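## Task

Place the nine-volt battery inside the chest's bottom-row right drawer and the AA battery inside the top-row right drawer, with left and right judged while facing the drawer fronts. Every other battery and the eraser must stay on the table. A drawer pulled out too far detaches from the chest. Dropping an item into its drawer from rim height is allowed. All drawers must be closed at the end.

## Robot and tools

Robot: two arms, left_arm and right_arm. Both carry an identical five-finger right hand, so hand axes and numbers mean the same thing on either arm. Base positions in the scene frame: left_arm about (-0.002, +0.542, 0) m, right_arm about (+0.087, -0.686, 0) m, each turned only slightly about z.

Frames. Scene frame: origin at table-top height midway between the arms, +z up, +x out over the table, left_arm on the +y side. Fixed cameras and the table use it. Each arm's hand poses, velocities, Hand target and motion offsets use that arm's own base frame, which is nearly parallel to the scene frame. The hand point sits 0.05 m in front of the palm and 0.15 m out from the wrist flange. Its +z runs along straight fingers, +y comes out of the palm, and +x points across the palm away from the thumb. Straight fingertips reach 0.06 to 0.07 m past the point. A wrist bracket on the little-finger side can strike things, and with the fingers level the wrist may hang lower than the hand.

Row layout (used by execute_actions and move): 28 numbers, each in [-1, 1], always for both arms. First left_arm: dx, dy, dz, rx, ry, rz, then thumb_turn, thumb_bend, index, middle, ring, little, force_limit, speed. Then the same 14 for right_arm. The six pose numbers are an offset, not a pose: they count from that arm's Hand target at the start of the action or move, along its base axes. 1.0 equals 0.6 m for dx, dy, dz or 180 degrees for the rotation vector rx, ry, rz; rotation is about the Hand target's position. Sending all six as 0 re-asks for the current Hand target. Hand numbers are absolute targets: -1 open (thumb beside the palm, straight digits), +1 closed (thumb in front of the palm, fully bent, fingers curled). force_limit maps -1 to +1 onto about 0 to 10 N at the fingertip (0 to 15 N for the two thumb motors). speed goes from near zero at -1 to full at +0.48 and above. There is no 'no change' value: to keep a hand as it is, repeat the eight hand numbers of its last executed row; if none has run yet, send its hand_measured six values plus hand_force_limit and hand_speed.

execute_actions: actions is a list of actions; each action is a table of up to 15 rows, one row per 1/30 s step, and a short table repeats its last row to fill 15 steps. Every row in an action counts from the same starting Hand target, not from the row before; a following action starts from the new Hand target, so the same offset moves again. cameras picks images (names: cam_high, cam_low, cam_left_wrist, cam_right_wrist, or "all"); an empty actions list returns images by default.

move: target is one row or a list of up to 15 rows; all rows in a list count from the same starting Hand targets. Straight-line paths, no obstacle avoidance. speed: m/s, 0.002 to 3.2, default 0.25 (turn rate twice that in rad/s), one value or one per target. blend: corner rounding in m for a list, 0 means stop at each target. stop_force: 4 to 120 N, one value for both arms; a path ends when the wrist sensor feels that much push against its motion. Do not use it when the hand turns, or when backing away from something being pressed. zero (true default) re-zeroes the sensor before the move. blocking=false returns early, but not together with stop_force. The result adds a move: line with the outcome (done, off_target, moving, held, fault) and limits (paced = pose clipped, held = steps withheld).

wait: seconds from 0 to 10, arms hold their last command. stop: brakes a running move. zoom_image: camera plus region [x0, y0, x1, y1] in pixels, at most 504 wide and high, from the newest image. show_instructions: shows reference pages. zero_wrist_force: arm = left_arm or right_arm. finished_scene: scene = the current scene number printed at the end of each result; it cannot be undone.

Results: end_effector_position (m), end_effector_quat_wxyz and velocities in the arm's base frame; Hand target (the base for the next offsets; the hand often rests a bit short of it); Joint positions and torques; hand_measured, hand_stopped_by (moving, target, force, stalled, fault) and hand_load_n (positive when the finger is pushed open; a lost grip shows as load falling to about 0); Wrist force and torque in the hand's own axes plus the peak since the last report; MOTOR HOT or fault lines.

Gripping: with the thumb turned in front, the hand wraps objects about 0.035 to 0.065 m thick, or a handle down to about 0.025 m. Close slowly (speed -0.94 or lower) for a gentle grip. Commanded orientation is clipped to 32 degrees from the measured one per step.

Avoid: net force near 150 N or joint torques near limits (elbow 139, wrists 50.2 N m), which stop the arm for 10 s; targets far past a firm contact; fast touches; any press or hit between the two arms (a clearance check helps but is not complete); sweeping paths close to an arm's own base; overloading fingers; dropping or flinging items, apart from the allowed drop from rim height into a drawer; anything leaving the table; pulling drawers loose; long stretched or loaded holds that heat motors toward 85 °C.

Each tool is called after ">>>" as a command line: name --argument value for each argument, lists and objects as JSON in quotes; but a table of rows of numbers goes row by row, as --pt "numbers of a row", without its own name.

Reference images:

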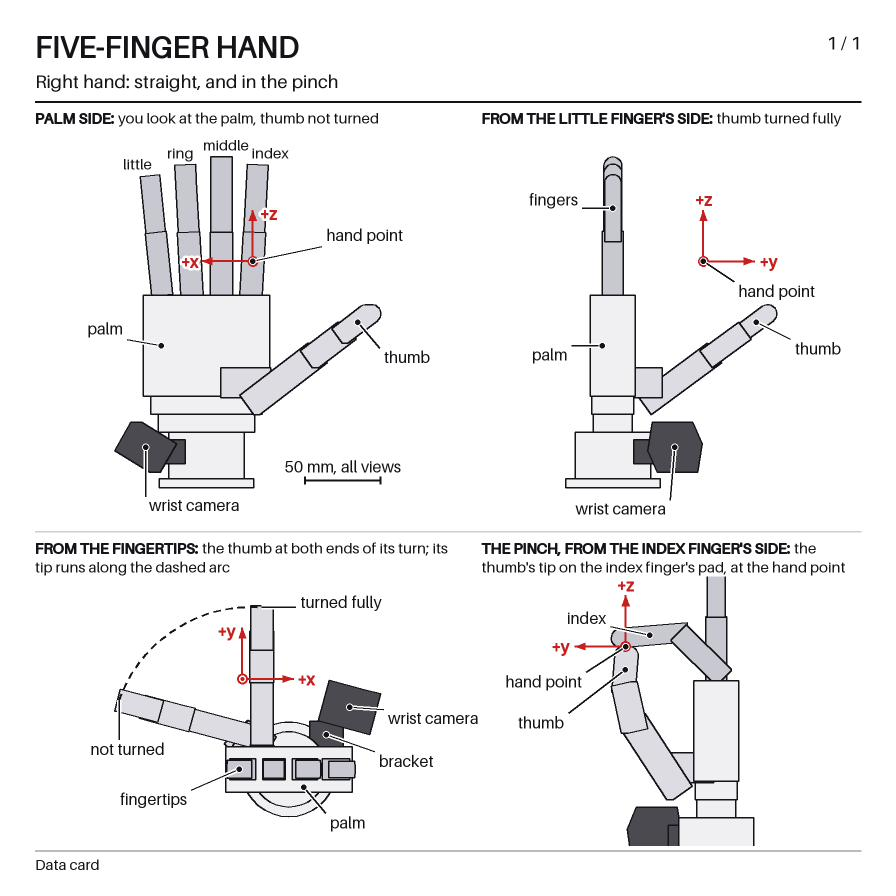

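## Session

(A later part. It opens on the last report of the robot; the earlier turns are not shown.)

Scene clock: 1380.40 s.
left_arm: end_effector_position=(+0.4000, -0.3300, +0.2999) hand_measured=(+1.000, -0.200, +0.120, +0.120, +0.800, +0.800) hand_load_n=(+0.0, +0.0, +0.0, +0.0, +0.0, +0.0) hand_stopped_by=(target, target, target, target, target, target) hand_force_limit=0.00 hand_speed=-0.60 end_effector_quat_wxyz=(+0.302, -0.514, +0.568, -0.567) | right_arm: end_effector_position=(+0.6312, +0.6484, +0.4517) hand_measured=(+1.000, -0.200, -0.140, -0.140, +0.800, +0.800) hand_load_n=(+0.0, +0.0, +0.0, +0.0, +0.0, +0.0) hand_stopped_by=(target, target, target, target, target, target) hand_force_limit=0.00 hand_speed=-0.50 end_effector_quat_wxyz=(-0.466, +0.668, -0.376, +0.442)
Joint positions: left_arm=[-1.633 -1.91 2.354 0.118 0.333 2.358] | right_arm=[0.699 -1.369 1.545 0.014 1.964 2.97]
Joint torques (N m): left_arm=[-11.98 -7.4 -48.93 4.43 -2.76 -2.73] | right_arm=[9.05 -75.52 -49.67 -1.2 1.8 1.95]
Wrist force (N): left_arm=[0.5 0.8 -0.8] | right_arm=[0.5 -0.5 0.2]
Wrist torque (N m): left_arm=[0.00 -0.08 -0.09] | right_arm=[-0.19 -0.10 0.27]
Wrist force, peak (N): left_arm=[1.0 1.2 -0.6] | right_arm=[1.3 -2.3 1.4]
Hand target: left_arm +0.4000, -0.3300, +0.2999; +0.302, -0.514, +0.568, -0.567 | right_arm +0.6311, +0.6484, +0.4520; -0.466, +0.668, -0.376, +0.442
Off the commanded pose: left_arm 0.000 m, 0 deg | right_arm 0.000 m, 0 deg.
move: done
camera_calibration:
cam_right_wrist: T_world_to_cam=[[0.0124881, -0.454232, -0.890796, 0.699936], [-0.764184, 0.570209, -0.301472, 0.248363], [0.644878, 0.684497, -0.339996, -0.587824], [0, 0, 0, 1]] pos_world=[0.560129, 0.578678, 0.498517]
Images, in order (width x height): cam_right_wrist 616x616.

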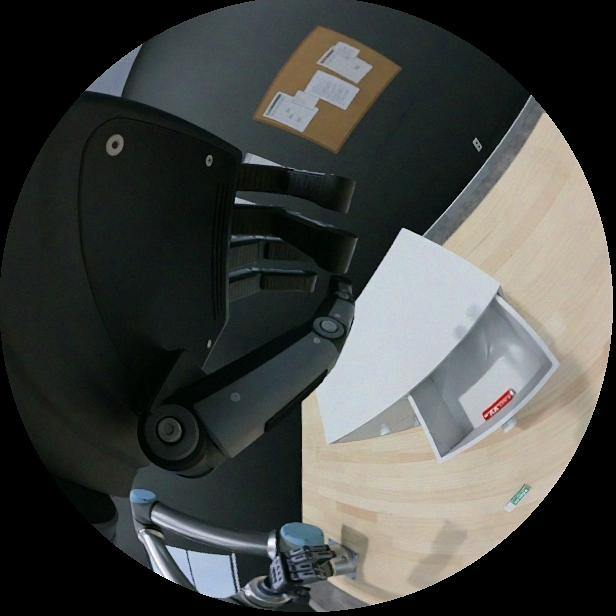

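>>> move --pt "0 0 0 0 0 0 1 -0.2 0.12 0.12 0.8 0.8 0.0 -0.6 -0.3303 -0.1013 0 0 0 0 1 -0.2 0.12 0.12 0.8 0.8 0.0 -0.6" --pt "0 0 0 0 0 0 1 -0.2 0.12 0.12 0.8 0.8 0.0 -0.6 -0.3303 -0.1013 -0.3933 0 0 0 1 -0.2 0.12 0.12 0.8 0.8 0.0 -0.6" --speed 0.3 --blend 0.05

>>> move --pt "0 0 0 0 0 0 1 -0.2 0.12 0.12 0.8 0.8 0.0 -0.6 0.2628 0.0809 0 0 0 0 1 -0.2 0.12 0.12 0.8 0.8 0.0 -0.6" --speed 0.04 --stop_force 5 --cameras '["cam_right_wrist","cam_high","cam_left_wrist"]'

>>> zoom_image --camera "cam_high" --region '[360, 220, 510, 370]'

>>> zoom_image --camera "cam_left_wrist" --region '[300, 100, 460, 320]'

Scene clock: 1410.67 s.
left_arm: end_effector_position=(+0.4000, -0.3300, +0.2999) hand_measured=(+1.000, -0.200, +0.120, +0.120, +0.800, +0.800) hand_load_n=(+0.5, +0.0, +0.0, +0.0, +0.0, +0.0) hand_stopped_by=(target, target, target, target, target, target) hand_force_limit=0.00 hand_speed=-0.60 end_effector_quat_wxyz=(+0.302, -0.514, +0.568, -0.567) | right_arm: end_effector_position=(+0.4330, +0.5877, +0.2161) hand_measured=(+1.000, -0.200, +0.120, +0.120, +0.800, +0.800) hand_load_n=(+0.0, +0.0, +0.5, +0.0, +0.0, +0.0) hand_stopped_by=(target, target, target, target, target, target) hand_force_limit=0.00 hand_speed=-0.60 end_effector_quat_wxyz=(-0.466, +0.668, -0.376, +0.442)
Joint positions: left_arm=[-1.633 -1.91 2.354 0.118 0.333 2.358] | right_arm=[0.864 -1.447 2.093 -0.439 2.126 3.006]
Joint torques (N m): left_arm=[-11.92 -7.12 -48.99 4.65 -2.38 -2.8] | right_arm=[2.17 -33.46 -30.67 -4.24 1.01 1.07]
Wrist force (N): left_arm=[0.6 1.2 -0.5] | right_arm=[0.4 -0.1 0.2]
Wrist torque (N m): left_arm=[0.04 -0.11 -0.07] | right_arm=[-0.10 -0.07 0.30]
Wrist force, peak (N): left_arm=[0.8 1.2 -1.0] | right_arm=[-0.3 3.1 0.5]
Hand target: left_arm +0.4000, -0.3300, +0.2999; +0.302, -0.514, +0.568, -0.567 | right_arm +0.4330, +0.5877, +0.2160; -0.466, +0.668, -0.376, +0.442
Off the commanded pose: left_arm 0.000 m, 0 deg | right_arm 0.000 m, 0 deg.
move: done

Scene clock: 1415.17 s.
left_arm: end_effector_position=(+0.4000, -0.3300, +0.2999) hand_measured=(+1.000, -0.200, +0.120, +0.120, +0.800, +0.800) hand_load_n=(+0.0, +0.0, +0.0, +0.0, +0.0, +0.0) hand_stopped_by=(target, target, target, target, target, target) hand_force_limit=0.00 hand_speed=-0.60 end_effector_quat_wxyz=(+0.302, -0.514, +0.568, -0.567) | right_arm: end_effector_position=(+0.5739, +0.6310, +0.2159) hand_measured=(+1.000, -0.200, +0.120, +0.120, +0.800, +0.800) hand_load_n=(+0.0, +0.0, +0.0, +0.0, +0.0, +0.0) hand_stopped_by=(target, target, target, target, target, target) hand_force_limit=0.00 hand_speed=-0.60 end_effector_quat_wxyz=(-0.466, +0.668, -0.376, +0.442)
Joint positions: left_arm=[-1.633 -1.91 2.354 0.118 0.333 2.358] | right_arm=[0.738 -1.294 1.898 -0.412 2.002 2.978]
Joint torques (N m): left_arm=[-10.65 -5.98 -49.36 4.39 -2.33 -2.75] | right_arm=[0.89 -64.81 -42.02 -4.49 0.73 2.06]
Wrist force (N): left_arm=[0.2 0.9 -0.6] | right_arm=[0.7 0.1 0.0]
Wrist torque (N m): left_arm=[0.01 -0.05 -0.10] | right_arm=[-0.06 -0.14 0.32]
Wrist force, peak (N): left_arm=[1.0 1.1 -0.8] | right_arm=[0.5 0.2 -7.2]
Hand target: left_arm +0.4000, -0.3300, +0.2999; +0.302, -0.514, +0.568, -0.567 | right_arm +0.5739, +0.6310, +0.2160; -0.466, +0.668, -0.376, +0.442 (not the last commanded pose)
Off the commanded pose: left_arm 0.000 m, 0 deg | right_arm 0.018 m, 0 deg.
move: contact (right_arm)
camera_calibration:
cam_left_wrist: T_world_to_cam=[[-0.316957, -0.440789, -0.839787, 0.229343], [-0.312616, 0.884514, -0.346276, 0.516169], [0.895438, 0.152776, -0.418151, -0.0685583], [0, 0, 0, 1]] pos_world=[0.295444, -0.344992, 0.342669]
cam_right_wrist: T_world_to_cam=[[0.0125087, -0.454145, -0.89084, 0.482649], [-0.764165, 0.570251, -0.30144, 0.143445], [0.644899, 0.68452, -0.339908, -0.619244], [0, 0, 0, 1]] pos_world=[0.502929, 0.561278, 0.262717]
Images, in order (width x height): cam_high 896x504, cam_left_wrist 616x616, cam_right_wrist 616x616.

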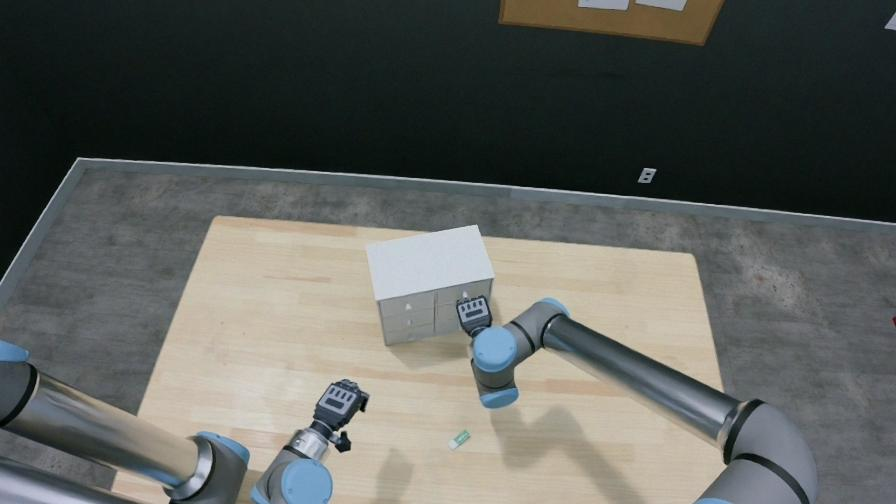

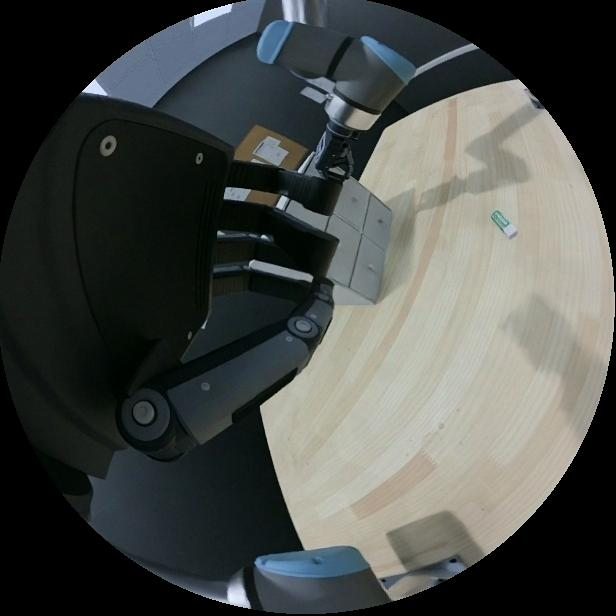

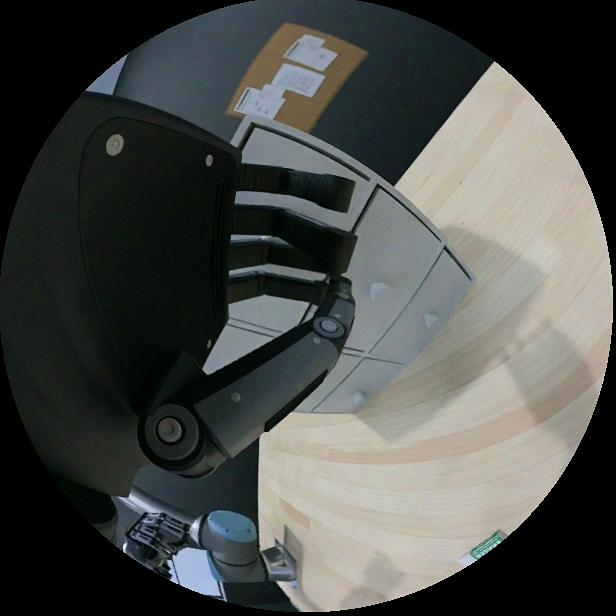

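Scaled by 3.360 from the camera's 896x504 image, which has a finer 1280x720 frame.

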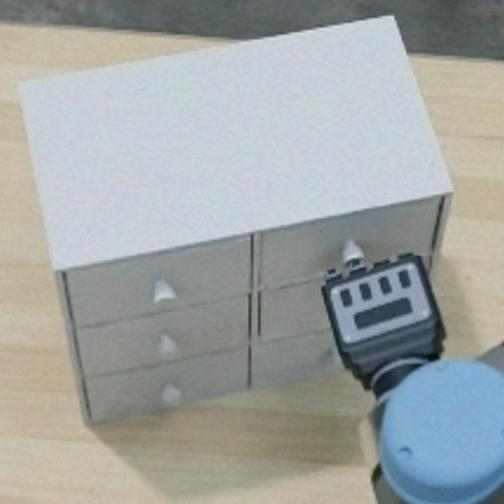

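Scaled by 2.291 from the camera's 616x616 image, which has a finer 880x880 frame.

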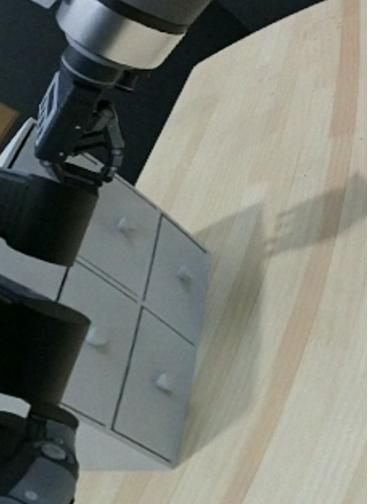

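>>> move --target '[0,0,0,0,0,0,1,-0.2,0.12,0.12,0.8,0.8,0.0,-0.6,-0.28,-0.09,0.03,0,0,0,1,-0.2,0.12,0.12,0.8,0.8,0.0,-0.6]' --speed 0.2 --cameras '["all"]'

Scene clock: 1438.70 s.
left_arm: end_effector_position=(+0.4000, -0.3300, +0.2999) hand_measured=(+1.000, -0.200, +0.120, +0.120, +0.800, +0.800) hand_load_n=(+0.0, +0.0, +0.0, +0.0, +0.0, +0.0) hand_stopped_by=(target, target, target, target, target, target) hand_force_limit=0.00 hand_speed=-0.60 end_effector_quat_wxyz=(+0.302, -0.514, +0.568, -0.567) | right_arm: end_effector_position=(+0.4060, +0.5770, +0.2340) hand_measured=(+1.000, -0.200, +0.120, +0.120, +0.800, +0.800) hand_load_n=(+0.0, +0.0, +0.0, +0.0, +0.0, +0.0) hand_stopped_by=(target, target, target, target, target, target) hand_force_limit=0.00 hand_speed=-0.60 end_effector_quat_wxyz=(-0.466, +0.668, -0.376, +0.442)
Joint positions: left_arm=[-1.633 -1.91 2.354 0.118 0.333 2.358] | right_arm=[0.892 -1.498 2.111 -0.403 2.154 3.013]
Joint torques (N m): left_arm=[-12.28 -4.94 -48.74 4.52 -2.28 -2.52] | right_arm=[2.21 -40.46 -38.35 -4.04 -0.23 -1.68]
Wrist force (N): left_arm=[0.7 0.8 -0.4] | right_arm=[0.6 0.1 0.4]
Wrist torque (N m): left_arm=[-0.02 -0.11 -0.08] | right_arm=[-0.08 -0.10 0.23]
Wrist force, peak (N): left_arm=[0.9 1.3 -0.7] | right_arm=[0.9 0.3 2.4]
Hand target: left_arm +0.4000, -0.3300, +0.2999; +0.302, -0.514, +0.568, -0.567 | right_arm +0.4059, +0.5770, +0.2340; -0.466, +0.668, -0.376, +0.442
Off the commanded pose: left_arm 0.000 m, 0 deg | right_arm 0.000 m, 0 deg.
move: done
camera_calibration:
cam_left_wrist: T_world_to_cam=[[-0.316957, -0.440789, -0.839787, 0.229343], [-0.312616, 0.884514, -0.346276, 0.516169], [0.895438, 0.152776, -0.418151, -0.0685583], [0, 0, 0, 1]] pos_world=[0.295444, -0.344992, 0.342669]
cam_right_wrist: T_world_to_cam=[[0.0125646, -0.454083, -0.890871, 0.47631], [-0.764146, 0.570271, -0.301449, 0.0513002], [0.644921, 0.684543, -0.339821, -0.467828], [0, 0, 0, 1]] pos_world=[0.334928, 0.507278, 0.280817]

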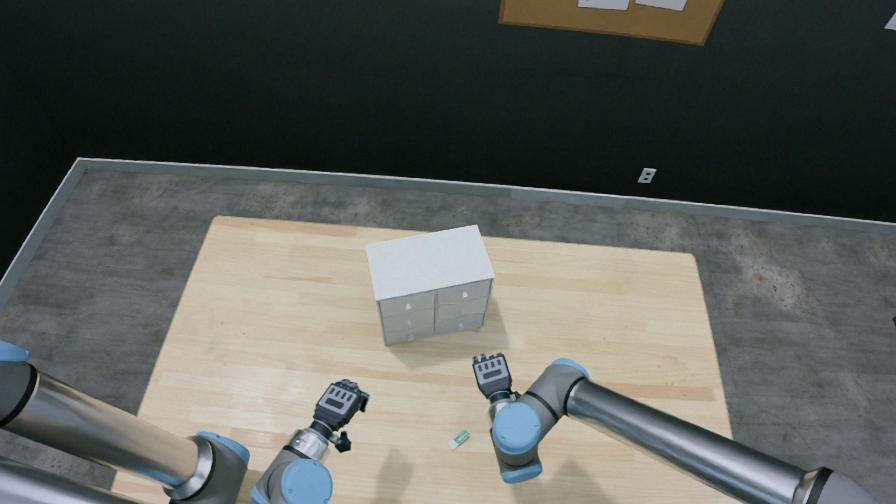

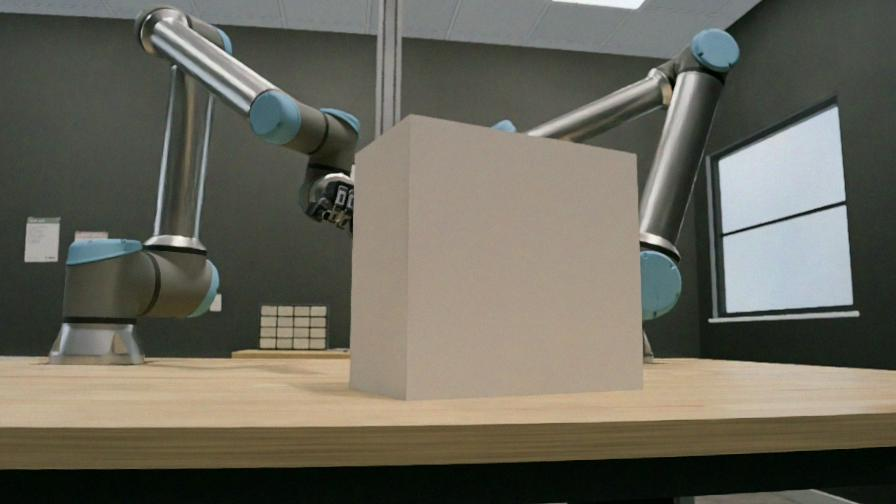

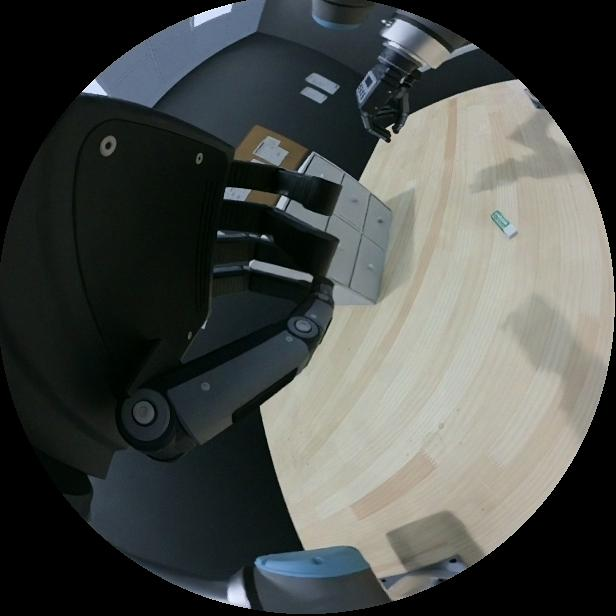

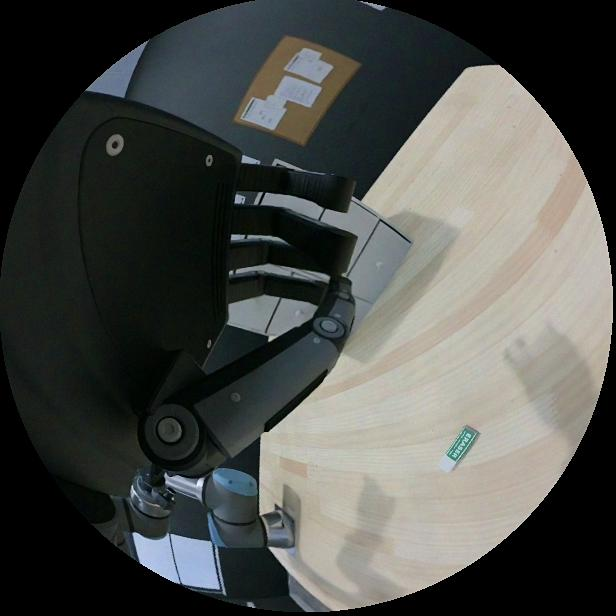

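>>> zoom_image --camera "cam_high" --region '[360, 220, 510, 350]'

>>> zoom_image --camera "cam_high" --region '[425, 275, 500, 340]'

>>> zoom_image --camera "cam_left_wrist" --region '[270, 140, 420, 320]'

>>> zoom_image --camera "cam_right_wrist" --region '[220, 150, 430, 350]'

Scaled by 3.360 from the camera's 896x504 image, which has a finer 1280x720 frame.

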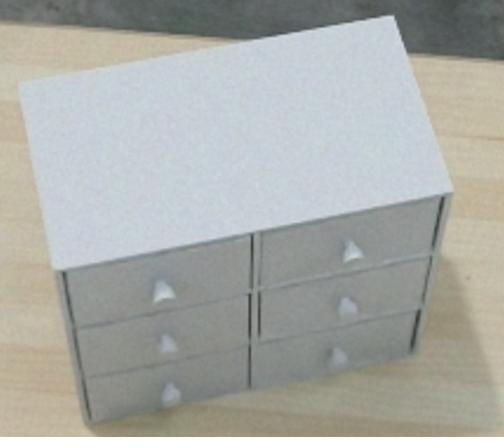

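Scaled by 6.720 from the camera's 896x504 image, which has a finer 1280x720 frame.

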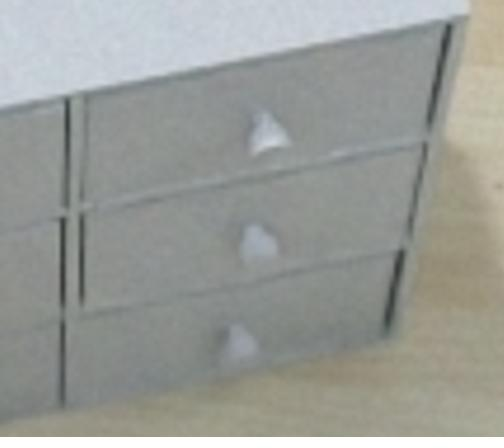

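Scaled by 2.800 from the camera's 616x616 image, which has a finer 880x880 frame.

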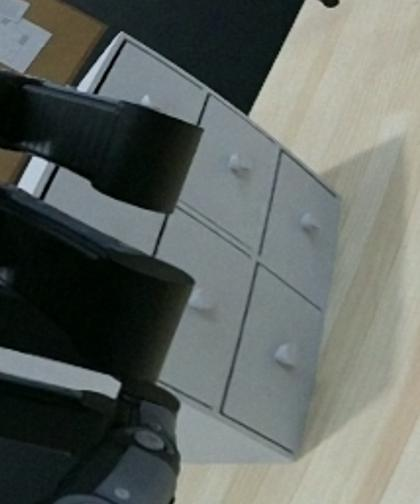

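Scaled by 2.400 from the camera's 616x616 image, which has a finer 880x880 frame.

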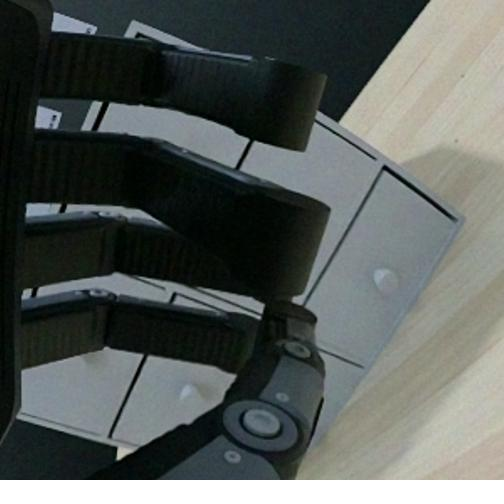

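>>> zoom_image --camera "cam_high" --region '[370, 280, 500, 350]'

>>> zoom_image --camera "cam_left_wrist" --region '[330, 210, 400, 310]'

>>> zoom_image --camera "cam_right_wrist" --region '[340, 200, 420, 330]'

Scaled by 3.877 from the camera's 896x504 image, which has a finer 1280x720 frame.

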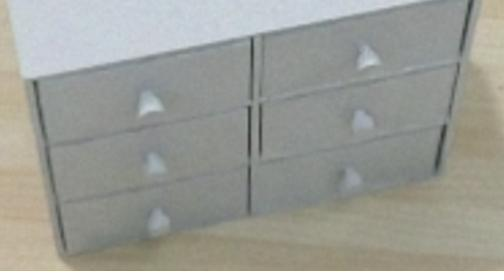

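Scaled by 5.040 from the camera's 616x616 image, which has a finer 880x880 frame.

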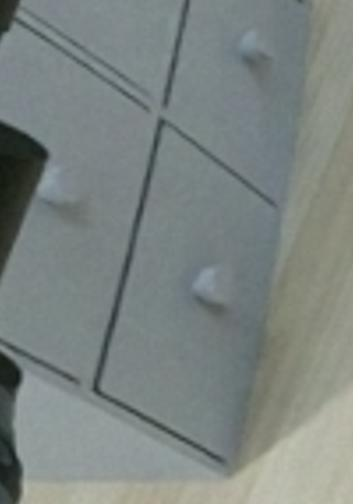

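Scaled by 3.877 from the camera's 616x616 image, which has a finer 880x880 frame.

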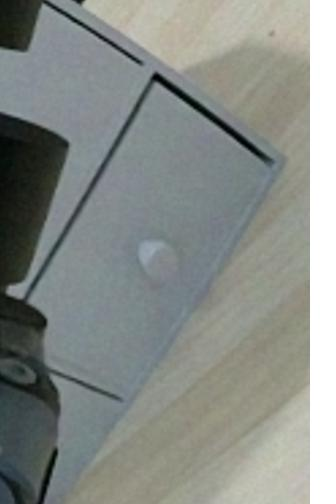

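>>> zoom_image --camera "cam_high" --region '[340, 420, 480, 504]'

>>> zoom_image --camera "cam_left_wrist" --region '[440, 100, 616, 420]'

Scaled by 3.600 from the camera's 896x504 image, which has a finer 1280x720 frame.

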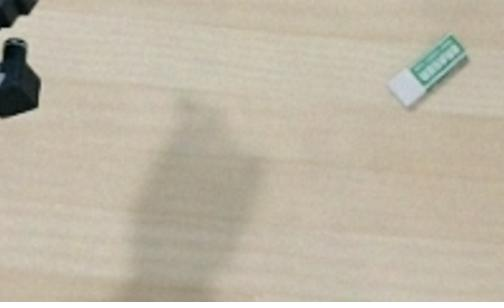

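Scaled by 1.575 from the camera's 616x616 image, which has a finer 880x880 frame.

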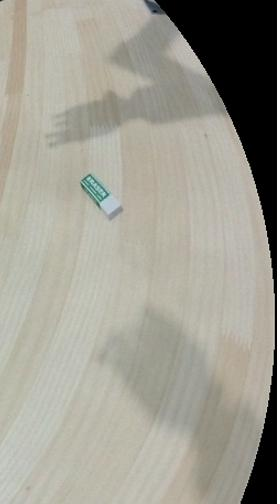

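>>> move --target '[0.1,0.35,0.3,0,0,0,1,-0.2,0.12,0.12,0.8,0.8,0.0,-0.6,0.1,-0.35,0.33,0,0,0,1,-0.2,0.12,0.12,0.8,0.8,0.0,-0.6]' --speed 0.35 --cameras '["all"]'

Scene clock: 1539.73 s.
left_arm: end_effector_position=(+0.4601, -0.1201, +0.4799) hand_measured=(+1.000, -0.200, +0.120, +0.120, +0.800, +0.800) hand_load_n=(+0.0, +0.0, +0.0, +0.0, +0.0, +0.0) hand_stopped_by=(target, target, target, target, target, target) hand_force_limit=0.00 hand_speed=-0.60 end_effector_quat_wxyz=(+0.302, -0.514, +0.568, -0.567) | right_arm: end_effector_position=(+0.4660, +0.3671, +0.4320) hand_measured=(+1.000, -0.200, +0.120, +0.120, +0.800, +0.800) hand_load_n=(+0.0, +0.0, +0.0, +0.0, +0.0, +0.0) hand_stopped_by=(target, target, target, target, target, target) hand_force_limit=0.00 hand_speed=-0.60 end_effector_quat_wxyz=(-0.466, +0.668, -0.376, +0.442)
Joint positions: left_arm=[-1.112 -2.281 2.171 0.35 0.82 2.729] | right_arm=[0.377 -1.951 2.106 0.021 1.648 2.91]
Joint torques (N m): left_arm=[11.82 1.66 -43.35 1.9 2.42 -0.66] | right_arm=[-8.67 -17.94 -32.42 1.17 -2.26 1.76]
Wrist force (N): left_arm=[0.0 1.2 -0.7] | right_arm=[0.7 0.0 -0.2]
Wrist torque (N m): left_arm=[0.11 -0.02 0.18] | right_arm=[-0.10 -0.11 0.18]
Wrist force, peak (N): left_arm=[2.5 2.8 -0.3] | right_arm=[3.1 -1.5 -0.3]
Hand target: left_arm +0.4600, -0.1200, +0.4799; +0.302, -0.514, +0.568, -0.567 | right_arm +0.4659, +0.3670, +0.4320; -0.466, +0.668, -0.376, +0.442
Off the commanded pose: left_arm 0.000 m, 0 deg | right_arm 0.000 m, 0 deg.
move: done
camera_calibration:
cam_left_wrist: T_world_to_cam=[[-0.316894, -0.440849, -0.83978, 0.491926], [-0.312719, 0.884467, -0.346303, 0.411606], [0.895425, 0.152874, -0.418144, -0.0791122], [0, 0, 0, 1]] pos_world=[0.355444, -0.135092, 0.522569]
cam_right_wrist: T_world_to_cam=[[0.0126901, -0.454072, -0.890875, 0.556586], [-0.764076, 0.570304, -0.301563, 0.276554], [0.645001, 0.684523, -0.339708, -0.295633], [0, 0, 0, 1]] pos_world=[0.394928, 0.297378, 0.478817]

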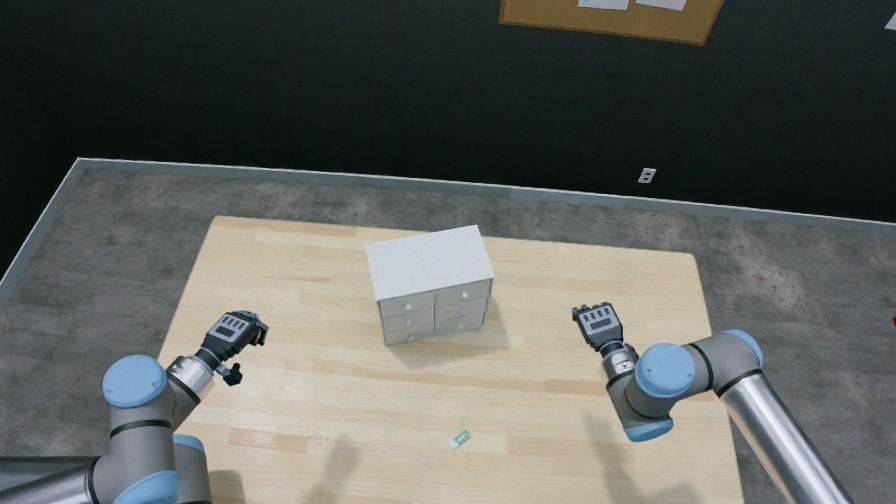

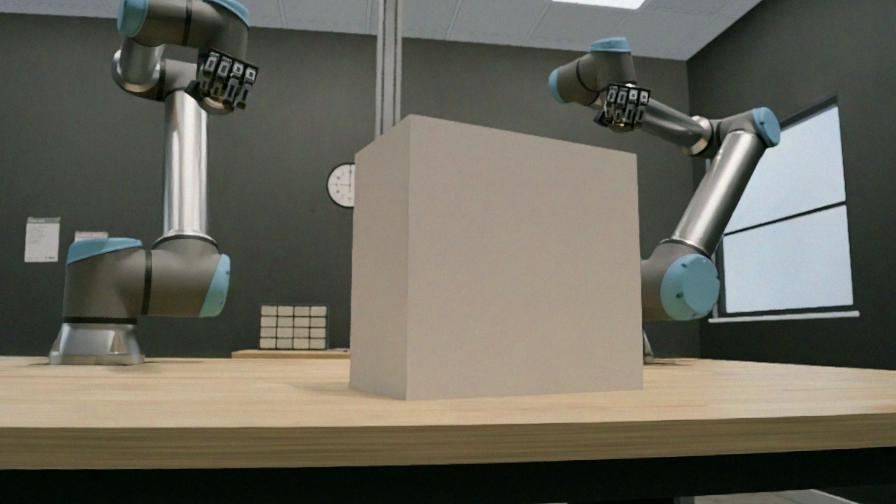

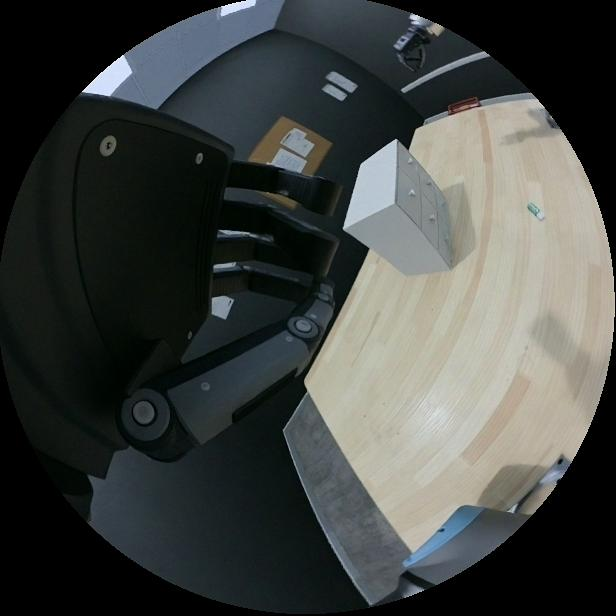

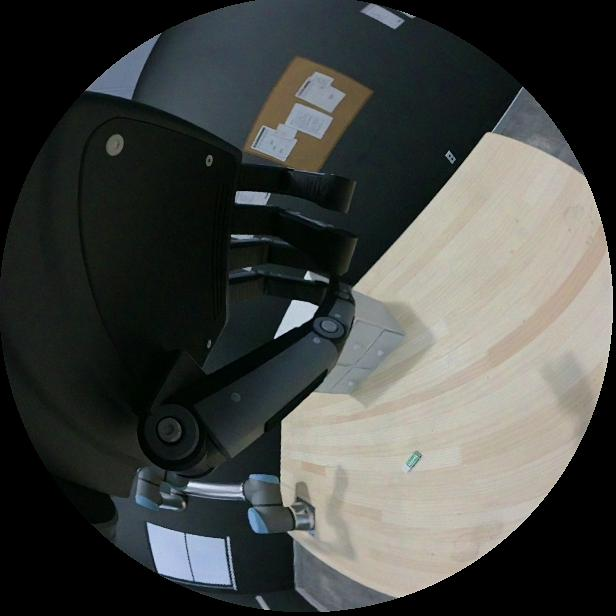

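>>> zoom_image --camera "cam_high" --region '[200, 340, 420, 504]'

>>> zoom_image --camera "cam_high" --region '[420, 340, 740, 504]'

>>> zoom_image --camera "cam_right_wrist" --region '[270, 360, 520, 600]'

>>> zoom_image --camera "cam_left_wrist" --region '[300, 200, 616, 516]'

Scaled by 2.291 from the camera's 896x504 image, which has a finer 1280x720 frame.

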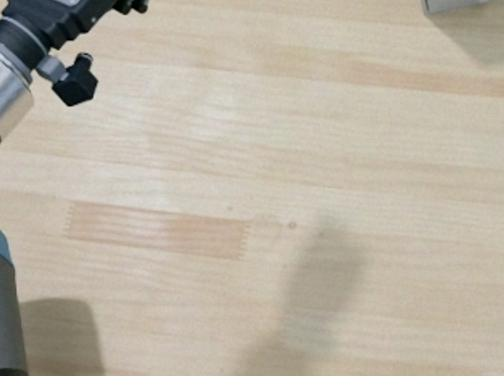

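Scaled by 1.575 from the camera's 896x504 image, which has a finer 1280x720 frame.

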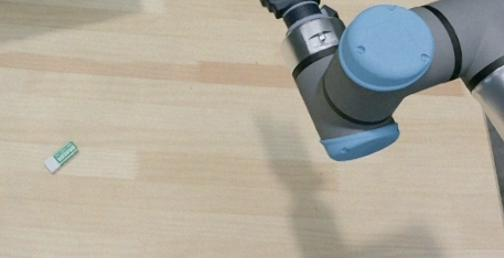

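Scaled by 2.016 from the camera's 616x616 image, which has a finer 880x880 frame.

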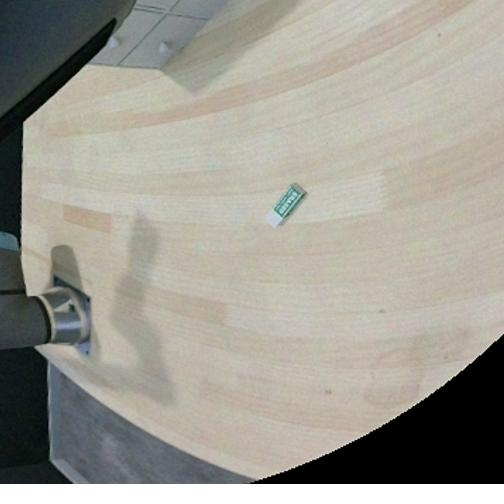

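Scaled by 1.595 from the camera's 616x616 image, which has a finer 880x880 frame.

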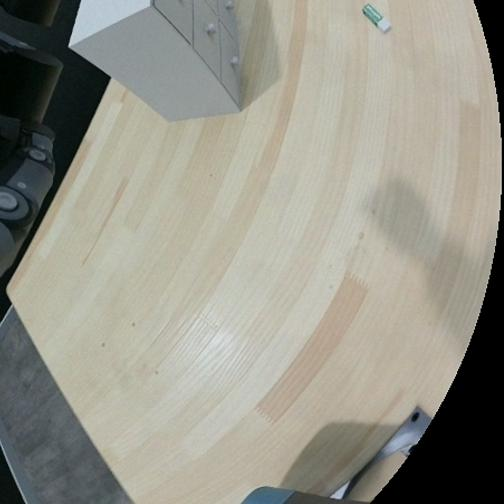

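>>> zoom_image --camera "cam_left_wrist" --region '[330, 130, 480, 280]'

>>> zoom_image --camera "cam_high" --region '[360, 270, 500, 350]'

>>> zoom_image --camera "cam_right_wrist" --region '[300, 270, 420, 400]'

Scaled by 3.360 from the camera's 616x616 image, which has a finer 880x880 frame.

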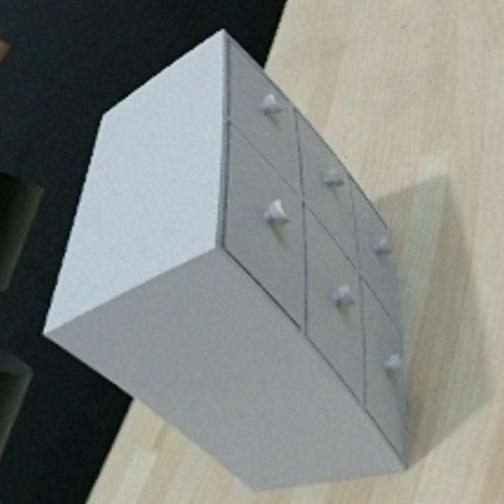

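Scaled by 3.600 from the camera's 896x504 image, which has a finer 1280x720 frame.

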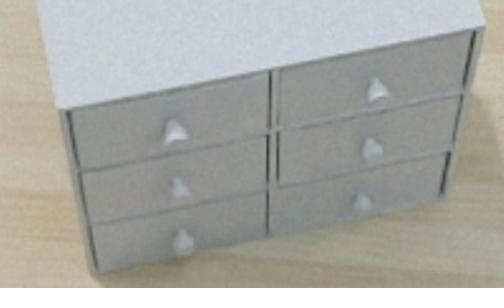

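Scaled by 3.877 from the camera's 616x616 image, which has a finer 880x880 frame.

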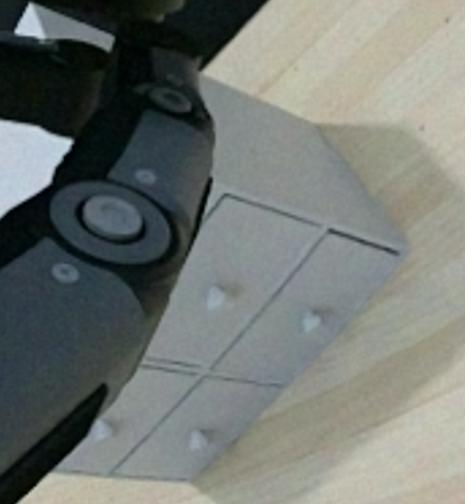

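>>> finished_scene --scene 2

The scene is finished: the task was done.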